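# Move the long cardboard box onto a far-aisle shelf

## Task

Pick up the long cardboard box lying on the desk and set it down on a shelf in the final shelving section at the far end of the aisle; either side of the aisle is acceptable. The box must rest directly on the shelf board, not on top of a carton, and no part of it may overhang the shelf's front edge. If the robot topples or is left leaning, the task fails.

## Robot and tools

Robot: TidyBot++, a base 0.54 m long, 0.50 m wide and 0.38 m high on four driven casters. It carries one seven-joint arm with a two-finger gripper. The shoulder sits 0.12 m ahead of the base centre at 0.68 m height. Segments: upper arm 0.42 m, forearm 0.31 m, hand 0.31 m from wrist to the hand point. Cameras: base_camera (fixed on the base, looking forward and down) and wrist_camera (fisheye, looks along the hand). The arm begins folded with the hand pointing down, sticking out up to 0.08 m ahead of the base.

Frames: base frame has its origin on the floor below the base centre, x forward, y left, z up, in metres. Odometry frame equals the base frame at the start of the scene. hand_pose is the midpoint of the closed finger pads in the base frame; its z axis runs out along the fingers, and the fingers open and close along its y axis.

move: one action per call. Arguments that move things:
- base: an object with any of translate_m (forward +, metres, -2 to 2), strafe_m (left +, metres, -2 to 2), rotate_rad (counter-clockwise from above +, radians, -6.3 to 6.3). These are offsets relative to where the base was last reported, measured along its axes at the start of the command.
- joints: absolute angles keyed by joint name. joint_1_rad (any angle; + is clockwise from above, opposite to heading), joint_2_rad -2.249 to 2.249 (shoulder, 0 is upright, + leans forward), joint_3_rad any angle, joint_4_rad -2.579 to 2.579 (elbow, 0 straight, negative bends forward when joint_3_rad is 3.14), joint_5_rad any angle, joint_6_rad -2.099 to 2.099 (wrist), joint_7_rad any angle (at 1.57 with hand down the fingers open left/right), gripper_pos 0 (open) to 1 (closed). Unbounded joints go the short way round; turn in steps below half a revolution. Finger gap is about 85 x (1 - gripper_pos) mm.
- target: one list of seven numbers [x, y, z, qw, qx, qy, qz], an absolute hand pose in the base frame (metres plus a quaternion), same form as hand_pose. With target, joints may hold only gripper_pos.
- speeds: optional caps for this action: translate_m and strafe_m 0.05 to 0.5 m/s (give it under just one key when combining them), rotate_rad 0.1 to 1.57 rad/s, gripper_pos 0.234 to 0.993 per s.
- min_time_s: 0.1 to 8, a minimum duration for each arm motion.
- cameras: list of base_camera, wrist_camera or all; blocking: true waits until everything rests, false returns within about 0.5 s while motion continues.
A move with no action just reports state and images. An action runs at most 15 s; a base move times out after 14 s.

wait(seconds 0 to 10, cameras): lets time pass, returning early once running motions rest. stop(cameras): brakes all your running motions. zoom_image(camera, region [x0, y0, x1, y1] in pixels, at most 504 by 504) enlarges part of the newest image. finished_scene(scene: the current scene's number) ends the scene; call nothing after it in the same reply. The goal must hold without the robot.

Result lines: base_odometry (x, y, heading in rad from wheel counts; slipping inflates it), base_tilt in degrees (forward/right positive), joint_positions, hand_pose, hand_target (where the hand would be with all joints on target), motor_effort in percent with peak in brackets, Motor temperatures per arm joint, and statuses: done, moving, off_target (resting away from target, maybe still pushing), not_followed (withheld, e.g. self-collision with a cause or pose unreachable), contact_stop, time_out, torque_fault, limit_stop_at_motor_heat. on_its_own lists things the robot did unasked. A refused call or an uncommanded stop cancels the remaining move, wait and finished_scene calls of that reply. "ARM HIT" flags a hard hit on the base or arm itself. A blocked base can read done while short of its goal.

Hand targets: the solver favours near-folded postures, so the elbow may swing; poses low, forward and close to the base are unreliable and can drive the arm into the base. An unreachable pose wanders up to 10 s then reports time_out. After done, correct by adding (wanted position minus hand_pose) to the previous target's x, y, z. To hold still while loaded, resend hand_target, not hand_pose. Loads make the arm sag; never command a joint to its current reading while holding something. Hand pointing down reaches about 0.94 m height at most, near the base only.

Gripper: off_target on closing means the object stopped the fingers, which then clamp with roughly 100 N (slowest speed) to 140 N (default). A target about 0.01 past first contact reads done and grips more gently. done at 1 means nothing was caught.

Cautions: the arm does not avoid obstacles and keeps pressing when blocked. Do not drive or turn while the arm is caught above about 0.6 m, do not swing a stretched arm sideways, and do not reach far over furniture from the folded posture: the robot can tip. Back away to right a slight lean. Hard hits can trigger a torque fault (limits 104.5 N m joints 1 to 4, 51.3 N m joints 5 to 7), freezing the arm for 10 s. Long loaded or stretched holds heat motors; a MOTOR HOT line warns at 60 °C, and at 75 °C the arm sinks for 30 to 60 s. Avoid drops, slamming, releasing moving objects, hard squeezing, and strong pulls or twists on the gripper. Random brief nudges may shift loose objects.

Each tool is called after "Request:" by a JSON object that holds its "op" and its "data".

## Session

Request:
{"op": "move", "data": {"cameras": ["all"]}}

Scene clock: 0.00 s.
Motor temperatures (°C): [36 31 32 29 44 43 48]
base_odometry: x=+0.000 y=+0.000 heading=+0.000
base_tilt: forward=+0.3 right=+0.5
base_status: not commanded
joint_positions: joint_1_rad=+0.028 joint_2_rad=-0.327 joint_3_rad=+3.105 joint_4_rad=-2.531 joint_5_rad=+0.008 joint_6_rad=-0.825 joint_7_rad=+1.583 gripper_pos=+0.000
joint_status: not commanded
motor_effort: joint_1_rad=-1 joint_2_rad=-2 joint_3_rad=+1 joint_4_rad=+12 joint_5_rad=+0 joint_6_rad=+2 joint_7_rad=+0
hand_pose: x=+0.2718 y=-0.0007 z=+0.5847 quat_wxyz=(+0.009, +0.998, +0.012, +0.056) (m; base frame)
hand_target: x=+0.2714 y=-0.0007 z=+0.5845 quat_wxyz=(+0.009, +0.998, +0.012, +0.056) (m; base frame)
hand_status: not commanded
pictures: base_camera, wrist_camera
camera_calibration:
wrist_camera: T_world_to_cam=[[0.01688, -0.99911, 0.03861, -0.02939], [-0.9932, -0.0212, -0.1145, 0.39387], [0.11522, -0.03642, -0.99267, 0.68346]] pos_world=[0.31294, 0.00387, 0.72469]

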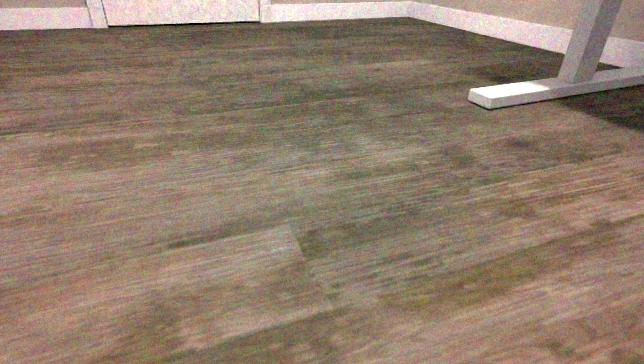

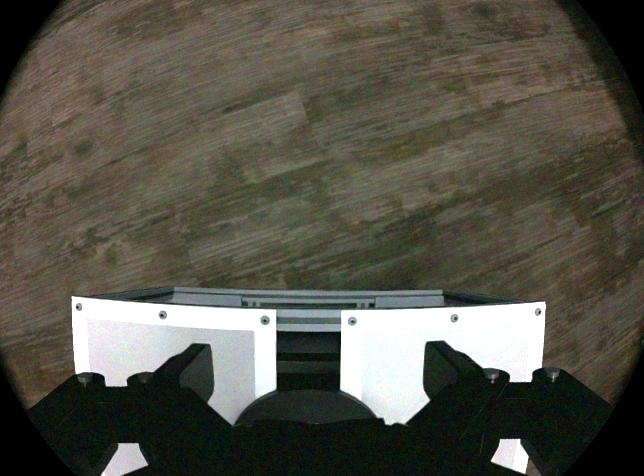

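Request:
{"op": "move", "data": {"base": {"rotate_rad": -1.30}, "joints": {"joint_1_rad": 0.0, "joint_2_rad": -0.3, "joint_3_rad": 3.1416, "joint_4_rad": -1.0, "joint_5_rad": 0.0, "joint_6_rad": -1.6, "joint_7_rad": 1.571}, "cameras": ["all"]}}

Scene clock: 20.83 s.
move: done
base_odometry: x=+0.000 y=+0.000 heading=-1.299
base_tilt: forward=+0.3 right=+0.5
base_status: done
joint_positions: joint_1_rad=+0.014 joint_2_rad=-0.314 joint_3_rad=+3.127 joint_4_rad=-1.035 joint_5_rad=+0.008 joint_6_rad=-1.556 joint_7_rad=+1.583 gripper_pos=+0.000
joint_status: all done
motor_effort: joint_1_rad=+0(2) joint_2_rad=-3(8) joint_3_rad=+0(2) joint_4_rad=+14(18) joint_5_rad=+1(2) joint_6_rad=+8(9) joint_7_rad=+0(1)
hand_pose: x=+0.4333 y=+0.0005 z=+1.1161 quat_wxyz=(+0.008, +0.908, +0.004, +0.419)
hand_target: x=+0.4293 y=+0.0013 z=+1.1168 quat_wxyz=(+0.000, +0.913, +0.000, +0.408)
hand_status: not commanded
pictures: base_camera, wrist_camera
wrist_camera: T_world_to_cam=[[-0.01652, -0.99946, 0.02835, -0.0255], [-0.6468, -0.01094, -0.76258, 1.18837], [0.76248, -0.03093, -0.64627, 0.5253]] pos_world=[0.36768, 0.00376, 1.24644]

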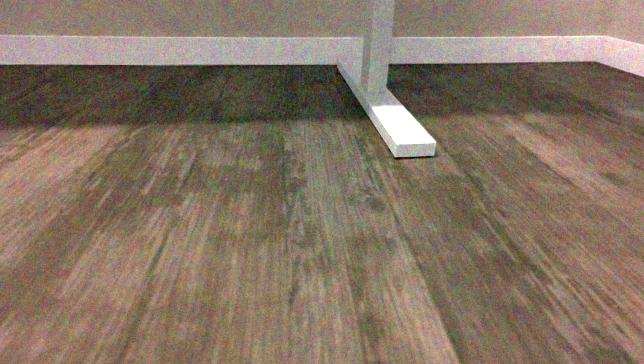

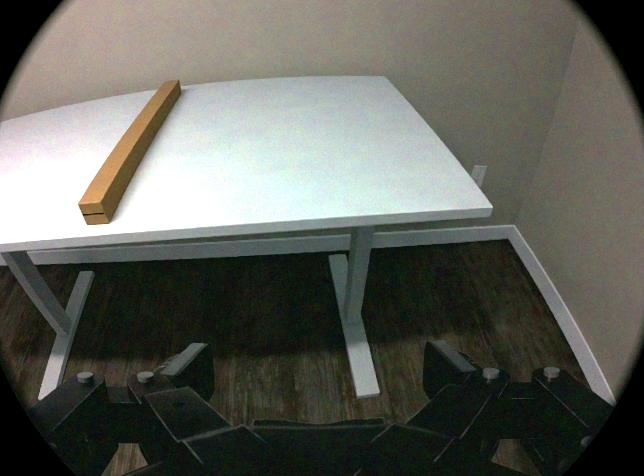

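Request:
{"op": "move", "data": {"base": {"translate_m": 0.455, "strafe_m": 0.34, "rotate_rad": 0.089}, "joints": {"joint_2_rad": 0.02, "joint_4_rad": -1.0, "joint_6_rad": -1.41}, "cameras": ["all"]}}

Scene clock: 45.27 s.
move: done
base_odometry: x=+0.450 y=-0.347 heading=-1.210
base_tilt: forward=+0.3 right=+0.5
base_status: done
joint_positions: joint_1_rad=+0.006 joint_2_rad=+0.022 joint_3_rad=+3.136 joint_4_rad=-1.027 joint_5_rad=+0.008 joint_6_rad=-1.459 joint_7_rad=+1.583 gripper_pos=+0.000
joint_status: all done
motor_effort: joint_1_rad=+0(2) joint_2_rad=-15(19) joint_3_rad=+0(2) joint_4_rad=+16(18) joint_5_rad=+1(2) joint_6_rad=+6(9) joint_7_rad=-1(1)
hand_pose: x=+0.5851 y=-0.0011 z=+1.0082 quat_wxyz=(+0.006, +0.950, +0.005, +0.312)
hand_target: x=+0.5986 y=+0.0013 z=+1.0313 quat_wxyz=(+0.000, +0.937, +0.000, +0.348)
hand_status: not commanded
pictures: base_camera, wrist_camera
wrist_camera: T_world_to_cam=[[-0.00899, -0.99959, 0.02713, -0.02469], [-0.80418, -0.0089, -0.59432, 1.12669], [0.59432, -0.02716, -0.80377, 0.59691]] pos_world=[0.55109, 0.00156, 1.15006]

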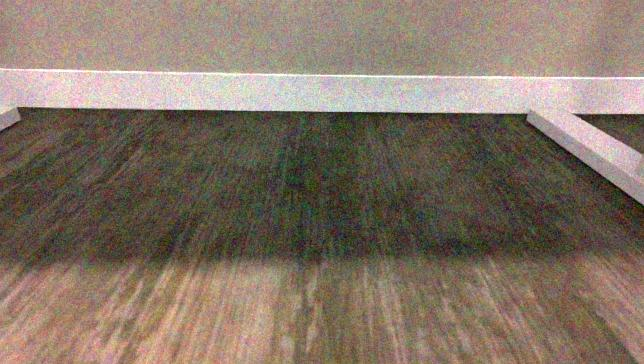

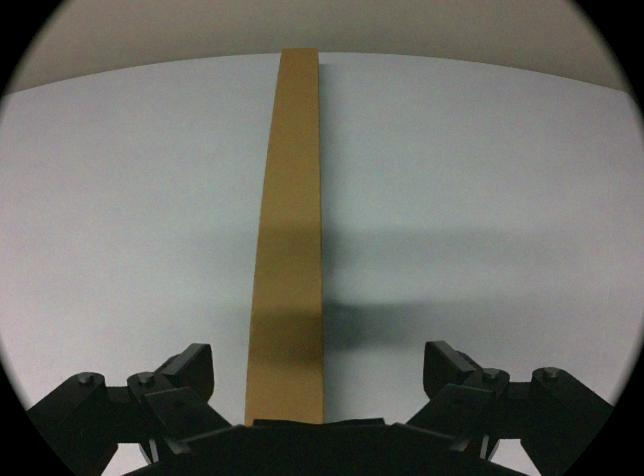

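Request:
{"op": "move", "data": {"base": {"strafe_m": 0.015}, "joints": {"joint_2_rad": 0.125, "joint_4_rad": -1.13, "joint_6_rad": -1.15}, "min_time_s": 1.2, "cameras": ["wrist_camera"]}}

Scene clock: 53.67 s.
move: done
base_odometry: x=+0.464 y=-0.342 heading=-1.211
base_tilt: forward=+0.3 right=+0.5
base_status: done
joint_positions: joint_1_rad=+0.001 joint_2_rad=+0.115 joint_3_rad=+3.137 joint_4_rad=-1.097 joint_5_rad=+0.008 joint_6_rad=-1.204 joint_7_rad=+1.583 gripper_pos=+0.000
joint_status: all done
motor_effort: joint_1_rad=-1(3) joint_2_rad=-20(21) joint_3_rad=+0(2) joint_4_rad=+18(19) joint_5_rad=+1(2) joint_6_rad=+7(8) joint_7_rad=-1(1)
hand_pose: x=+0.6682 y=+0.0008 z=+0.9770 quat_wxyz=(+0.005, +0.935, +0.007, +0.355)
hand_target: x=+0.6794 y=+0.0013 z=+0.9663 quat_wxyz=(+0.000, +0.933, +0.000, +0.360)
hand_status: not commanded
wrist_camera: T_world_to_cam=[[-0.00629, -0.99962, 0.0267, -0.0227], [-0.74658, -0.01307, -0.66516, 1.20576], [0.66526, -0.02411, -0.74622, 0.41887]] pos_world=[0.6214, 0.00316, 1.1152]

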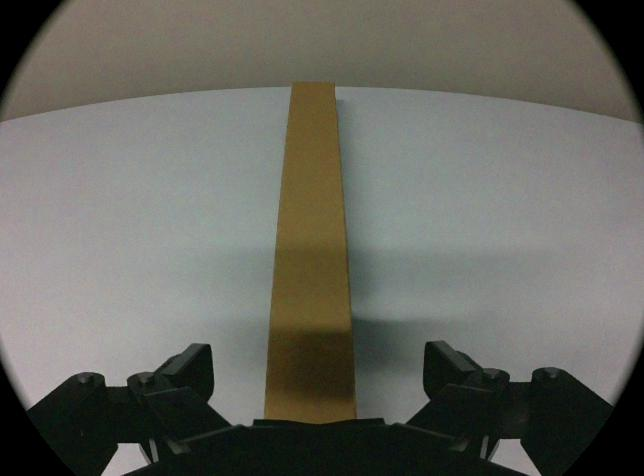

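Request:
{"op": "move", "data": {"joints": {"joint_2_rad": 0.175, "joint_4_rad": -1.275, "joint_6_rad": -1.0, "gripper_pos": 0.36}, "speeds": {"gripper_pos": 0.234}, "min_time_s": 1.5, "cameras": ["wrist_camera"]}}

Scene clock: 59.57 s.
move: done
base_odometry: x=+0.464 y=-0.342 heading=-1.211
base_tilt: forward=+0.3 right=+0.5
base_status: not commanded
joint_positions: joint_1_rad=+0.001 joint_2_rad=+0.159 joint_3_rad=+3.137 joint_4_rad=-1.240 joint_5_rad=+0.008 joint_6_rad=-1.053 joint_7_rad=+1.583 gripper_pos=+0.359
joint_status: all done
motor_effort: joint_1_rad=-1(1) joint_2_rad=-22(23) joint_3_rad=+0(0) joint_4_rad=+18(20) joint_5_rad=+1(2) joint_6_rad=+7(8) joint_7_rad=+0(1)
hand_pose: x=+0.6932 y=+0.0010 z=+0.9105 quat_wxyz=(+0.005, +0.941, +0.008, +0.338)
hand_target: x=+0.7029 y=+0.0013 z=+0.8942 quat_wxyz=(+0.000, +0.941, +0.000, +0.339)
hand_status: not commanded
wrist_camera: T_world_to_cam=[[-0.00415, -0.99962, 0.02721, -0.02242], [-0.77025, -0.01416, -0.63759, 1.17145], [0.63773, -0.0236, -0.7699, 0.39339]] pos_world=[0.65133, 0.00346, 1.05038]

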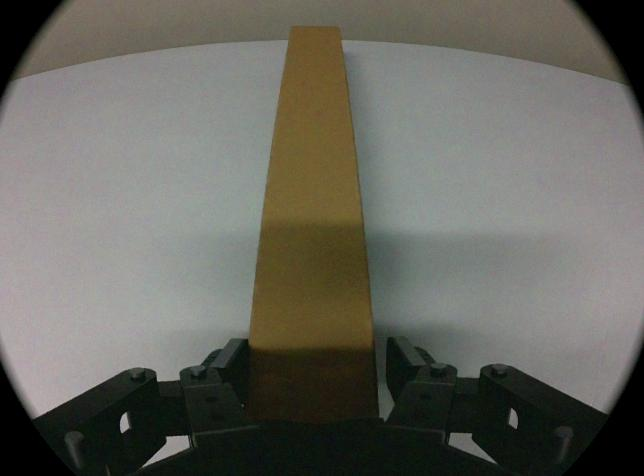

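Request:
{"op": "move", "data": {"joints": {"gripper_pos": 0.503}, "speeds": {"gripper_pos": 0.234}}}

Request:
{"op": "move", "data": {"joints": {"joint_2_rad": 0.18, "joint_4_rad": -1.02, "joint_6_rad": -1.22}, "min_time_s": 1.8, "cameras": ["wrist_camera"]}}

Scene clock: 66.27 s.
move: done
base_odometry: x=+0.464 y=-0.342 heading=-1.211
base_tilt: forward=+0.3 right=+0.5
base_status: not commanded
joint_positions: joint_1_rad=+0.001 joint_2_rad=+0.159 joint_3_rad=+3.137 joint_4_rad=-1.240 joint_5_rad=+0.008 joint_6_rad=-1.049 joint_7_rad=+1.583 gripper_pos=+0.498
joint_status: all done
motor_effort: joint_1_rad=+0(1) joint_2_rad=-19(22) joint_3_rad=+0(0) joint_4_rad=+17(19) joint_5_rad=+1(2) joint_6_rad=+6(7) joint_7_rad=+1(1)
hand_pose: x=+0.6942 y=+0.0010 z=+0.9114 quat_wxyz=(+0.005, +0.941, +0.008, +0.340)
hand_target: x=+0.7029 y=+0.0013 z=+0.8942 quat_wxyz=(+0.000, +0.941, +0.000, +0.339)
hand_status: not commanded
pictures: none

Scene clock: 68.37 s.
move: done
base_odometry: x=+0.464 y=-0.342 heading=-1.211
base_tilt: forward=+0.3 right=+0.5
base_status: not commanded
joint_positions: joint_1_rad=+0.001 joint_2_rad=+0.167 joint_3_rad=+3.137 joint_4_rad=-1.060 joint_5_rad=+0.008 joint_6_rad=-1.179 joint_7_rad=+1.583 gripper_pos=+0.498
joint_status: all done
motor_effort: joint_1_rad=+0(1) joint_2_rad=-22(23) joint_3_rad=+0(0) joint_4_rad=+18(20) joint_5_rad=+1(2) joint_6_rad=+7(8) joint_7_rad=-1(1)
hand_pose: x=+0.6937 y=+0.0008 z=+0.9716 quat_wxyz=(+0.005, +0.933, +0.007, +0.359)
hand_target: x=+0.6930 y=+0.0013 z=+0.9760 quat_wxyz=(+0.000, +0.936, +0.000, +0.353)
hand_status: not commanded
wrist_camera: T_world_to_cam=[[-0.00642, -0.99963, 0.02648, -0.02208], [-0.74004, -0.01306, -0.67244, 1.22367], [0.67253, -0.02391, -0.73968, 0.38649]] pos_world=[0.64549, 0.00316, 1.1093]

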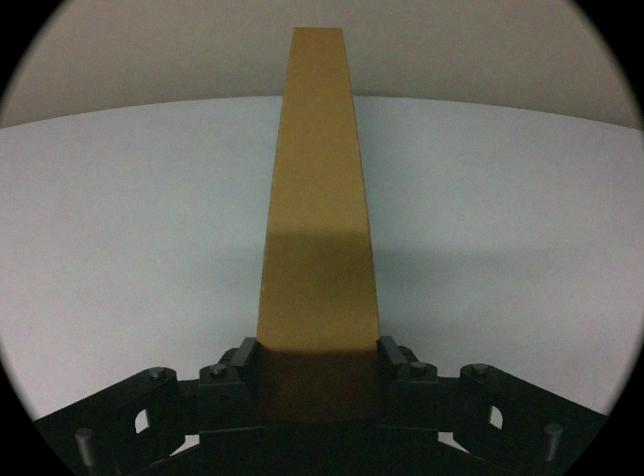

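Request:
{"op": "move", "data": {"base": {"translate_m": -0.78}, "speeds": {"translate_m": 0.4}}}

Request:
{"op": "move", "data": {"base": {"rotate_rad": 3.14}, "speeds": {"rotate_rad": 1.0}, "joints": {"joint_1_rad": 0.77, "joint_2_rad": 0.137, "joint_3_rad": 3.526, "joint_4_rad": -1.80, "joint_5_rad": -0.70, "joint_6_rad": -1.08, "joint_7_rad": 2.98}, "min_time_s": 2.5, "cameras": ["all"]}}

Scene clock: 103.97 s.
move: done
base_odometry: x=+0.189 y=+0.388 heading=-1.211
base_tilt: forward=+0.3 right=+0.5
base_status: done
joint_positions: joint_1_rad=+0.001 joint_2_rad=+0.178 joint_3_rad=+3.137 joint_4_rad=-1.059 joint_5_rad=+0.008 joint_6_rad=-1.184 joint_7_rad=+1.583 gripper_pos=+0.498
joint_status: not commanded
motor_effort: joint_1_rad=+0(1) joint_2_rad=-22(25) joint_3_rad=+0(1) joint_4_rad=+18(19) joint_5_rad=+1(2) joint_6_rad=+8(8) joint_7_rad=+0(1)
hand_pose: x=+0.6958 y=+0.0008 z=+0.9647 quat_wxyz=(+0.005, +0.936, +0.007, +0.352)
hand_target: x=+0.6930 y=+0.0013 z=+0.9760 quat_wxyz=(+0.000, +0.936, +0.000, +0.353)
hand_status: not commanded
pictures: none

Scene clock: 108.03 s.
move: done
base_odometry: x=+0.189 y=+0.388 heading=+1.929
base_tilt: forward=+0.3 right=+0.5
base_status: done
joint_positions: joint_1_rad=+0.763 joint_2_rad=+0.165 joint_3_rad=+3.517 joint_4_rad=-1.768 joint_5_rad=-0.613 joint_6_rad=-1.120 joint_7_rad=+2.917 gripper_pos=+0.498
joint_status: all done
motor_effort: joint_1_rad=-1(3) joint_2_rad=-19(23) joint_3_rad=+0(2) joint_4_rad=+16(19) joint_5_rad=-3(4) joint_6_rad=+1(9) joint_7_rad=-1(1)
hand_pose: x=+0.4439 y=-0.3033 z=+0.7171 quat_wxyz=(-0.033, +0.967, -0.014, +0.252)
hand_target: x=+0.4548 y=-0.3064 z=+0.7319 quat_wxyz=(-0.019, +0.955, -0.017, +0.295)
hand_status: not commanded
pictures: base_camera, wrist_camera
wrist_camera: T_world_to_cam=[[-0.02324, -0.99818, -0.05567, -0.25413], [-0.87129, 0.04753, -0.48846, 0.8085], [0.49021, 0.03715, -0.87081, 0.55247]] pos_world=[0.42771, -0.31262, 0.86187]

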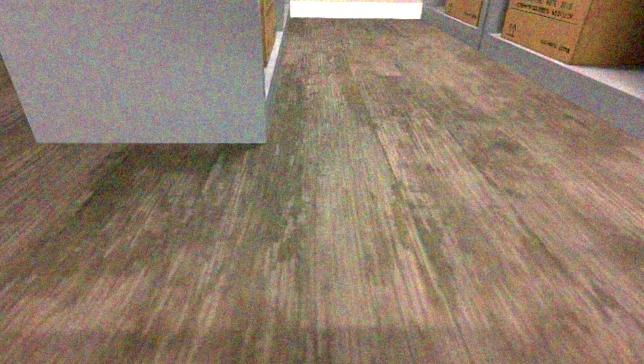

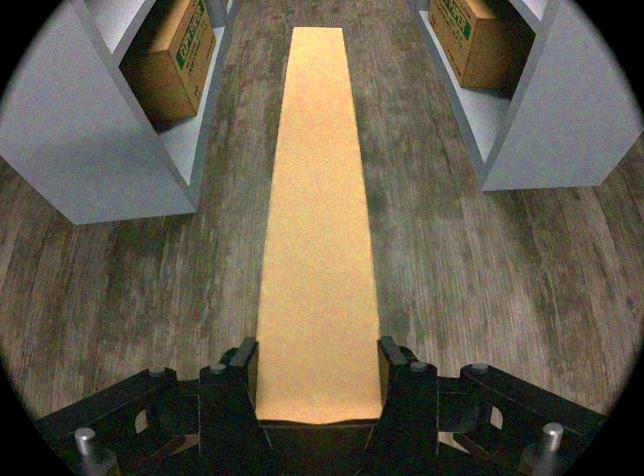

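Request:
{"op": "move", "data": {"base": {"strafe_m": -0.248}, "speeds": {"strafe_m": 0.4}}}

Request:
{"op": "move", "data": {"base": {"translate_m": 1.1}, "speeds": {"translate_m": 0.4}, "cameras": ["all"]}}

Scene clock: 121.00 s.
move: done
base_odometry: x=+0.421 y=+0.475 heading=+1.930
base_tilt: forward=+0.3 right=+0.5
base_status: done
joint_positions: joint_1_rad=+0.766 joint_2_rad=+0.158 joint_3_rad=+3.519 joint_4_rad=-1.771 joint_5_rad=-0.613 joint_6_rad=-1.115 joint_7_rad=+2.917 gripper_pos=+0.498
joint_status: not commanded
motor_effort: joint_1_rad=-1(2) joint_2_rad=-19(21) joint_3_rad=+1(2) joint_4_rad=+16(16) joint_5_rad=-4(4) joint_6_rad=+2(2) joint_7_rad=-1(1)
hand_pose: x=+0.4421 y=-0.3058 z=+0.7195 quat_wxyz=(-0.028, +0.966, -0.017, +0.255)
hand_target: x=+0.4548 y=-0.3064 z=+0.7319 quat_wxyz=(-0.019, +0.955, -0.017, +0.295)
hand_status: not commanded
pictures: none

Scene clock: 124.87 s.
move: done
base_odometry: x=+0.035 y=+1.505 heading=+1.929
base_tilt: forward=+0.3 right=+0.5
base_status: done
joint_positions: joint_1_rad=+0.767 joint_2_rad=+0.155 joint_3_rad=+3.520 joint_4_rad=-1.771 joint_5_rad=-0.614 joint_6_rad=-1.115 joint_7_rad=+2.917 gripper_pos=+0.498
joint_status: not commanded
motor_effort: joint_1_rad=-1(2) joint_2_rad=-19(20) joint_3_rad=+1(2) joint_4_rad=+16(16) joint_5_rad=-3(5) joint_6_rad=+1(2) joint_7_rad=+0(1)
hand_pose: x=+0.4418 y=-0.3059 z=+0.7211 quat_wxyz=(-0.027, +0.966, -0.017, +0.256)
hand_target: x=+0.4548 y=-0.3064 z=+0.7319 quat_wxyz=(-0.019, +0.955, -0.017, +0.295)
hand_status: not commanded
pictures: base_camera, wrist_camera
wrist_camera: T_world_to_cam=[[-0.03244, -0.99838, -0.04673, -0.25889], [-0.86673, 0.05138, -0.49613, 0.8134], [0.49772, 0.0244, -0.86699, 0.54708]] pos_world=[0.42431, -0.31362, 0.86577]

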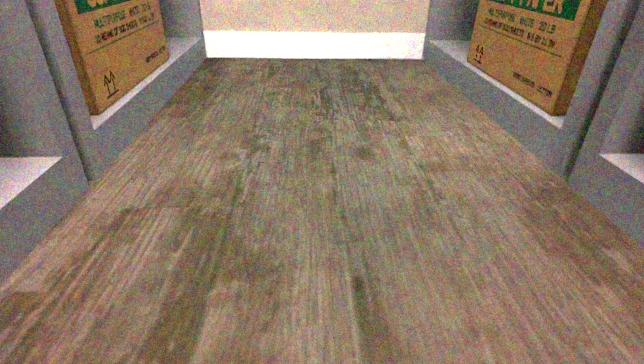

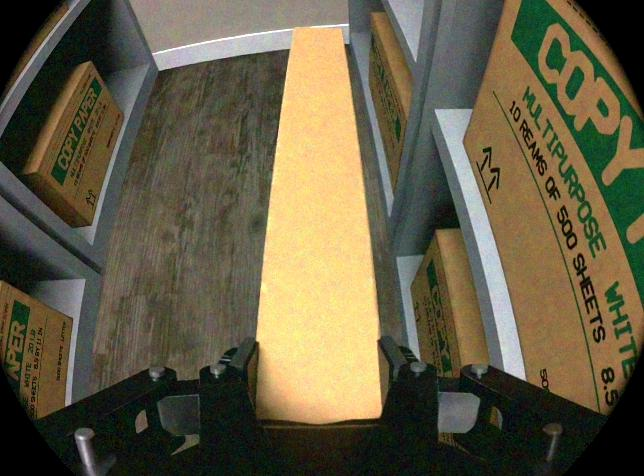

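Request:
{"op": "move", "data": {"base": {"translate_m": 0.81, "strafe_m": 0.042, "rotate_rad": 0.01}, "speeds": {"translate_m": 0.35}, "cameras": ["all"]}}

Scene clock: 145.33 s.
move: done
base_odometry: x=-0.288 y=+2.249 heading=+1.940
base_tilt: forward=+0.3 right=+0.5
base_status: done
joint_positions: joint_1_rad=+0.769 joint_2_rad=+0.153 joint_3_rad=+3.521 joint_4_rad=-1.771 joint_5_rad=-0.615 joint_6_rad=-1.115 joint_7_rad=+2.917 gripper_pos=+0.498
joint_status: not commanded
motor_effort: joint_1_rad=+0(3) joint_2_rad=-19(20) joint_3_rad=+1(2) joint_4_rad=+15(17) joint_5_rad=-4(5) joint_6_rad=+1(3) joint_7_rad=-1(1)
hand_pose: x=+0.4407 y=-0.3069 z=+0.7219 quat_wxyz=(-0.026, +0.966, -0.019, +0.257)
hand_target: x=+0.4548 y=-0.3064 z=+0.7319 quat_wxyz=(-0.019, +0.955, -0.017, +0.295)
hand_status: not commanded
pictures: base_camera, wrist_camera
wrist_camera: T_world_to_cam=[[-0.03635, -0.99829, -0.04581, -0.25892], [-0.86576, 0.05435, -0.49751, 0.8143], [0.49915, 0.02157, -0.86625, 0.54627]] pos_world=[0.42291, -0.31452, 0.86647]

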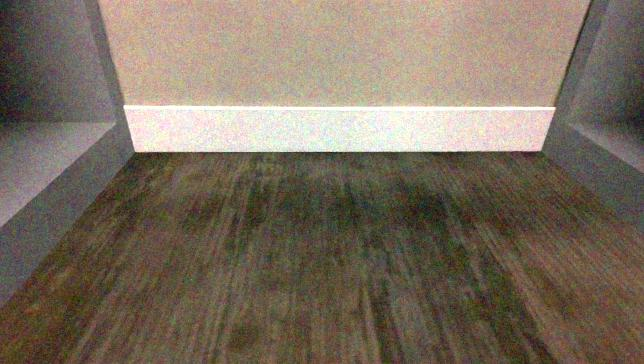

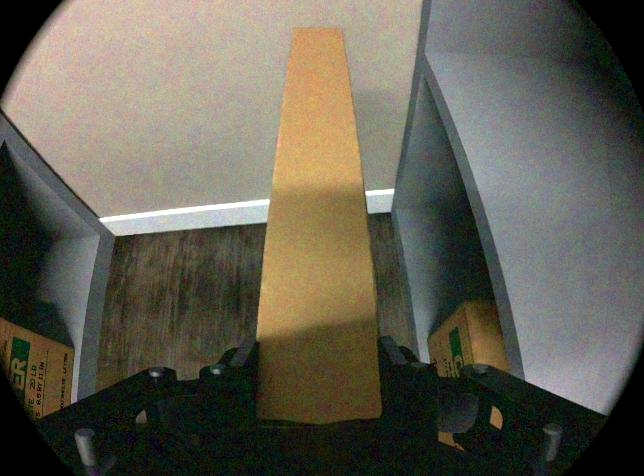

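Request:
{"op": "move", "data": {"target": [0.46, -0.42, 0.66, 0.005, 0.941, 0.008, 0.339], "min_time_s": 2}}

Request:
{"op": "move", "data": {"target": [0.46, -0.54, 0.65, 0.005, 0.941, 0.008, 0.339], "min_time_s": 2, "cameras": ["wrist_camera"]}}

Scene clock: 151.60 s.
move: done
base_odometry: x=-0.288 y=+2.249 heading=+1.940
base_tilt: forward=+0.4 right=+0.5
base_status: not commanded
joint_positions: joint_1_rad=+1.243 joint_2_rad=+0.415 joint_3_rad=+3.143 joint_4_rad=-1.733 joint_5_rad=-0.736 joint_6_rad=-0.987 joint_7_rad=+3.247 gripper_pos=+0.498
joint_status: not commanded
motor_effort: joint_1_rad=-1(1) joint_2_rad=-25(26) joint_3_rad=-1(2) joint_4_rad=+14(16) joint_5_rad=-4(5) joint_6_rad=-1(2) joint_7_rad=+0(1)
hand_pose: x=+0.4363 y=-0.3907 z=+0.6403 quat_wxyz=(-0.030, +0.954, +0.007, +0.299)
hand_target: x=+0.4600 y=-0.4200 z=+0.6600 quat_wxyz=(+0.005, +0.941, +0.008, +0.339)
hand_status: done (0.043 m and 6.3 deg from the pose sent, 0.130 m and 10.9 deg at the start)
pictures: none

Scene clock: 153.90 s.
move: done
base_odometry: x=-0.288 y=+2.249 heading=+1.940
base_tilt: forward=+0.3 right=+0.5
base_status: not commanded
joint_positions: joint_1_rad=+1.444 joint_2_rad=+0.687 joint_3_rad=+2.892 joint_4_rad=-1.303 joint_5_rad=-0.654 joint_6_rad=-0.994 joint_7_rad=+3.181 gripper_pos=+0.498
joint_status: not commanded
motor_effort: joint_1_rad=+0(1) joint_2_rad=-33(34) joint_3_rad=-5(5) joint_4_rad=+15(16) joint_5_rad=-5(5) joint_6_rad=+2(2) joint_7_rad=+0(1)
hand_pose: x=+0.4733 y=-0.5393 z=+0.6584 quat_wxyz=(+0.019, +0.932, +0.010, +0.363)
hand_target: x=+0.4600 y=-0.5400 z=+0.6500 quat_wxyz=(+0.005, +0.941, +0.008, +0.339)
hand_status: done (0.016 m and 3.3 deg from the pose sent, 0.152 m and 6.3 deg at the start)
wrist_camera: T_world_to_cam=[[-0.01158, -0.99847, 0.05414, -0.57017], [-0.73482, -0.02822, -0.67767, 0.83573], [0.67816, -0.04763, -0.73337, 0.27061]] pos_world=[0.42399, -0.53282, 0.79568]

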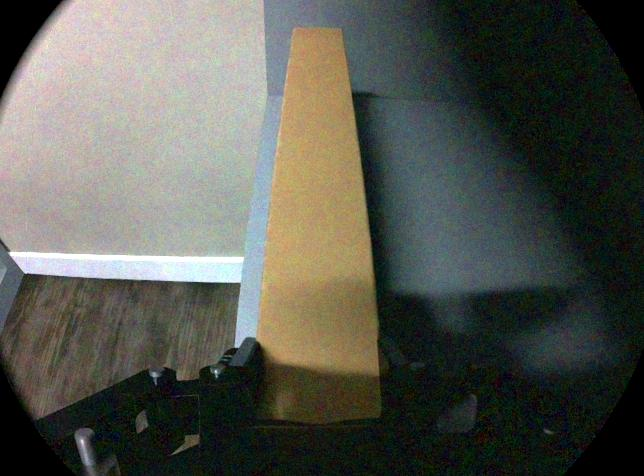

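Request:
{"op": "move", "data": {"target": [0.44, -0.64, 0.605, -0.005, 0.951, -0.006, 0.308], "min_time_s": 2.5, "cameras": ["wrist_camera"]}}

Scene clock: 159.53 s.
move: done
base_odometry: x=-0.288 y=+2.249 heading=+1.940
base_tilt: forward=+0.4 right=+0.5
base_status: not commanded
joint_positions: joint_1_rad=+1.444 joint_2_rad=+0.975 joint_3_rad=+2.879 joint_4_rad=-0.822 joint_5_rad=-0.478 joint_6_rad=-1.200 joint_7_rad=+3.041 gripper_pos=+0.498
joint_status: not commanded
motor_effort: joint_1_rad=-1(1) joint_2_rad=-40(41) joint_3_rad=-5(6) joint_4_rad=+16(16) joint_5_rad=-5(6) joint_6_rad=+2(2) joint_7_rad=+0(1)
hand_pose: x=+0.4585 y=-0.6383 z=+0.6166 quat_wxyz=(+0.007, +0.941, +0.007, +0.337)
hand_target: x=+0.4400 y=-0.6400 z=+0.6050 quat_wxyz=(-0.005, +0.951, -0.006, +0.308)
hand_status: done (0.022 m and 4.1 deg from the pose sent, 0.119 m and 7.4 deg at the start)
wrist_camera: T_world_to_cam=[[-0.00765, -0.9995, 0.03079, -0.65502], [-0.77089, -0.01372, -0.63682, 0.79436], [0.63692, -0.02861, -0.7704, 0.29913]] pos_world=[0.41684, -0.63524, 0.75648]

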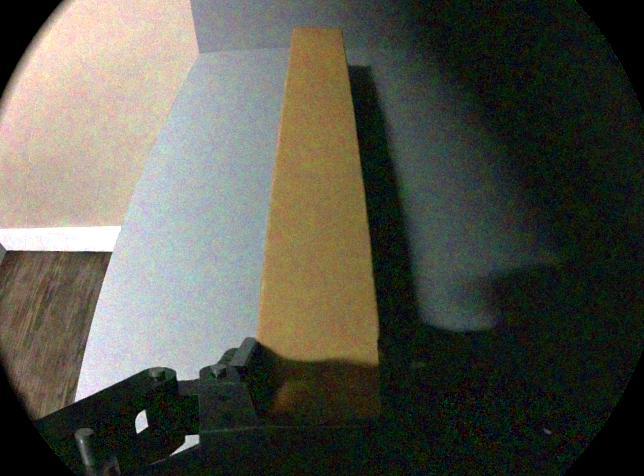

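Request:
{"op": "move", "data": {"target": [0.44, -0.64, 0.57, -0.004, 0.950, -0.005, 0.312], "min_time_s": 1.5}}

Request:
{"op": "move", "data": {"target": [0.44, -0.64, 0.55, -0.003, 0.949, -0.004, 0.315], "min_time_s": 1.5, "cameras": ["wrist_camera"]}}

Scene clock: 167.30 s.
move: done
base_odometry: x=-0.288 y=+2.249 heading=+1.940
base_tilt: forward=+0.3 right=+0.5
base_status: not commanded
joint_positions: joint_1_rad=+1.457 joint_2_rad=+1.001 joint_3_rad=+2.851 joint_4_rad=-0.822 joint_5_rad=-0.469 joint_6_rad=-1.198 joint_7_rad=+3.041 gripper_pos=+0.498
joint_status: not commanded
motor_effort: joint_1_rad=-1(1) joint_2_rad=-40(40) joint_3_rad=-6(6) joint_4_rad=+16(16) joint_5_rad=-5(5) joint_6_rad=+1(2) joint_7_rad=+0(1)
hand_pose: x=+0.4597 y=-0.6359 z=+0.6035 quat_wxyz=(-0.005, +0.939, +0.004, +0.343)
hand_target: x=+0.4400 y=-0.6400 z=+0.5700 quat_wxyz=(-0.004, +0.950, -0.005, +0.312)
hand_status: done (0.039 m and 3.9 deg from the pose sent, 0.050 m and 3.6 deg at the start)
pictures: none

Scene clock: 169.10 s.
move: done
base_odometry: x=-0.288 y=+2.249 heading=+1.940
base_tilt: forward=+0.3 right=+0.5
base_status: not commanded
joint_positions: joint_1_rad=+1.470 joint_2_rad=+1.016 joint_3_rad=+2.829 joint_4_rad=-0.843 joint_5_rad=-0.464 joint_6_rad=-1.161 joint_7_rad=+3.041 gripper_pos=+0.498
joint_status: not commanded
motor_effort: joint_1_rad=-1(1) joint_2_rad=-39(40) joint_3_rad=-6(6) joint_4_rad=+15(16) joint_5_rad=-5(6) joint_6_rad=+2(2) joint_7_rad=+0(1)
hand_pose: x=+0.4602 y=-0.6390 z=+0.5919 quat_wxyz=(-0.004, +0.937, -0.006, +0.348)
hand_target: x=+0.4400 y=-0.6400 z=+0.5500 quat_wxyz=(-0.003, +0.949, -0.004, +0.315)
hand_status: done (0.047 m and 4.0 deg from the pose sent, 0.057 m and 3.5 deg at the start)
wrist_camera: T_world_to_cam=[[-0.02348, -0.99972, -0.00028, -0.62944], [-0.75581, 0.01793, -0.65455, 0.80367], [0.65437, -0.01515, -0.75602, 0.27097]] pos_world=[0.41533, -0.63957, 0.73072]

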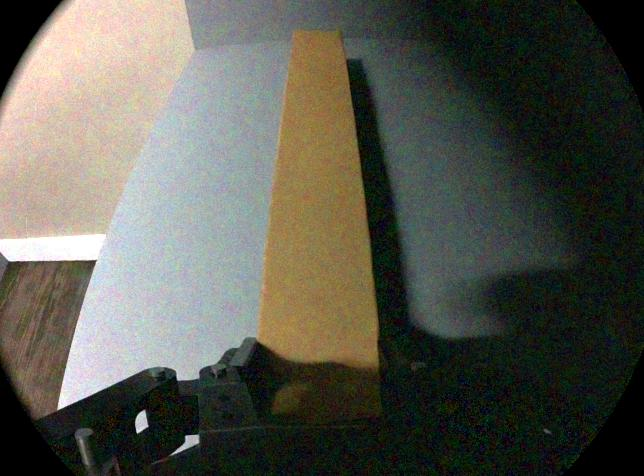

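Request:
{"op": "move", "data": {"target": [0.44, -0.64, 0.535, -0.003, 0.949, -0.004, 0.315], "min_time_s": 1.2, "cameras": ["wrist_camera"]}}

Scene clock: 173.20 s.
move: done
base_odometry: x=-0.288 y=+2.249 heading=+1.940
base_tilt: forward=+0.3 right=+0.5
base_status: not commanded
joint_positions: joint_1_rad=+1.476 joint_2_rad=+1.016 joint_3_rad=+2.813 joint_4_rad=-0.853 joint_5_rad=-0.460 joint_6_rad=-1.137 joint_7_rad=+3.041 gripper_pos=+0.498
joint_status: not commanded
motor_effort: joint_1_rad=+0(1) joint_2_rad=-36(39) joint_3_rad=-5(6) joint_4_rad=+14(15) joint_5_rad=-4(6) joint_6_rad=+2(3) joint_7_rad=-1(1)
hand_pose: x=+0.4625 y=-0.6415 z=+0.5914 quat_wxyz=(+0.001, +0.936, -0.009, +0.352)
hand_target: x=+0.4400 y=-0.6400 z=+0.5350 quat_wxyz=(-0.003, +0.949, -0.004, +0.315)
hand_status: done (0.061 m and 4.6 deg from the pose sent, 0.060 m and 4.0 deg at the start)
wrist_camera: T_world_to_cam=[[-0.0332, -0.99942, 0.00709, -0.63155], [-0.7495, 0.0202, -0.66169, 0.8079], [0.66117, -0.02728, -0.74974, 0.25444]] pos_world=[0.41633, -0.64057, 0.72982]

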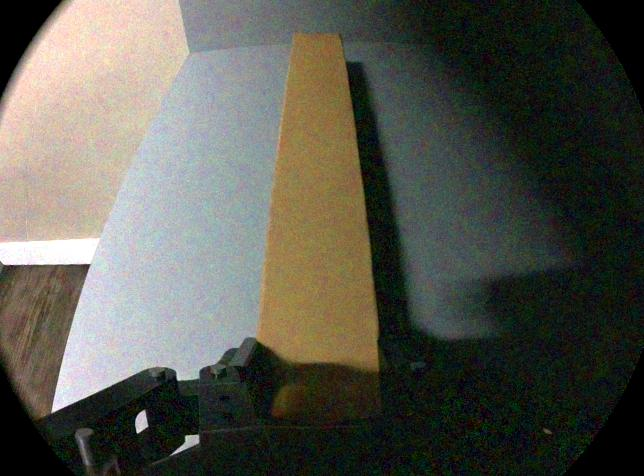

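Request:
{"op": "move", "data": {"joints": {"gripper_pos": 0.40}, "speeds": {"gripper_pos": 0.234}}}

Request:
{"op": "move", "data": {"joints": {"gripper_pos": 0.0}, "speeds": {"gripper_pos": 0.5}}}

Request:
{"op": "move", "data": {"target": [0.40, -0.645, 0.66, -0.001, 0.936, -0.009, 0.352], "min_time_s": 2, "cameras": ["wrist_camera"]}}

Scene clock: 177.93 s.
move: done
base_odometry: x=-0.288 y=+2.249 heading=+1.940
base_tilt: forward=+0.3 right=+0.5
base_status: not commanded
joint_positions: joint_1_rad=+1.477 joint_2_rad=+1.043 joint_3_rad=+2.812 joint_4_rad=-0.862 joint_5_rad=-0.454 joint_6_rad=-1.127 joint_7_rad=+3.041 gripper_pos=+0.399
joint_status: all done
motor_effort: joint_1_rad=-1(1) joint_2_rad=-40(41) joint_3_rad=-6(6) joint_4_rad=+15(15) joint_5_rad=-5(5) joint_6_rad=+1(3) joint_7_rad=-1(1)
hand_pose: x=+0.4612 y=-0.6387 z=+0.5697 quat_wxyz=(-0.011, +0.937, -0.014, +0.348)
hand_target: x=+0.4400 y=-0.6400 z=+0.5350 quat_wxyz=(-0.003, +0.949, -0.004, +0.315)
hand_status: not commanded
pictures: none

Scene clock: 179.33 s.
move: done
base_odometry: x=-0.288 y=+2.249 heading=+1.940
base_tilt: forward=+0.3 right=+0.5
base_status: not commanded
joint_positions: joint_1_rad=+1.477 joint_2_rad=+1.043 joint_3_rad=+2.812 joint_4_rad=-0.862 joint_5_rad=-0.454 joint_6_rad=-1.127 joint_7_rad=+3.041 gripper_pos=+0.000
joint_status: all done
motor_effort: joint_1_rad=+0(1) joint_2_rad=-40(40) joint_3_rad=-6(6) joint_4_rad=+15(15) joint_5_rad=-5(6) joint_6_rad=+1(2) joint_7_rad=+0(1)
hand_pose: x=+0.4612 y=-0.6387 z=+0.5697 quat_wxyz=(-0.011, +0.937, -0.014, +0.348)
hand_target: x=+0.4400 y=-0.6400 z=+0.5350 quat_wxyz=(-0.003, +0.949, -0.004, +0.315)
hand_status: not commanded
pictures: none

Scene clock: 181.67 s.
move: done
base_odometry: x=-0.288 y=+2.249 heading=+1.940
base_tilt: forward=+0.3 right=+0.5
base_status: not commanded
joint_positions: joint_1_rad=+1.543 joint_2_rad=+0.982 joint_3_rad=+2.823 joint_4_rad=-0.802 joint_5_rad=-0.454 joint_6_rad=-1.287 joint_7_rad=+3.041 gripper_pos=+0.000
joint_status: not commanded
motor_effort: joint_1_rad=+0(1) joint_2_rad=-39(40) joint_3_rad=-6(6) joint_4_rad=+15(15) joint_5_rad=-4(6) joint_6_rad=+1(2) joint_7_rad=+0(1)
hand_pose: x=+0.4109 y=-0.6392 z=+0.6257 quat_wxyz=(-0.015, +0.938, -0.007, +0.346)
hand_target: x=+0.4000 y=-0.6450 z=+0.6600 quat_wxyz=(-0.001, +0.936, -0.009, +0.352)
hand_status: done (0.036 m and 1.7 deg from the pose sent, 0.109 m and 1.3 deg at the start)
wrist_camera: T_world_to_cam=[[-0.01948, -0.99958, -0.02128, -0.61921], [-0.75802, 0.02864, -0.6516, 0.79441], [0.65194, 0.00343, -0.75826, 0.34311]] pos_world=[0.36643, -0.64289, 0.76464]

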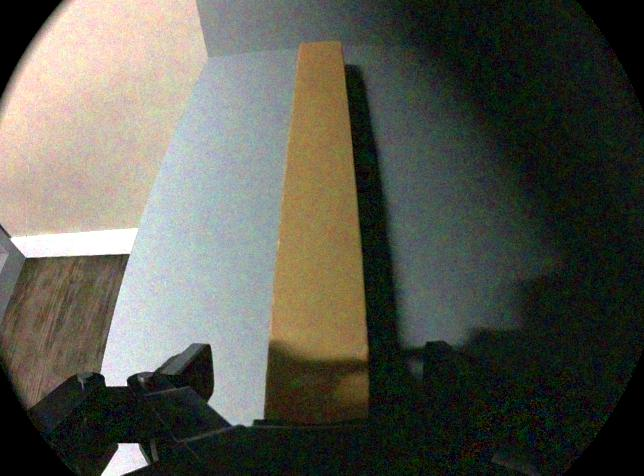

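Request:
{"op": "finished_scene", "data": {"scene": 2}}

The scene is finished: the task was done.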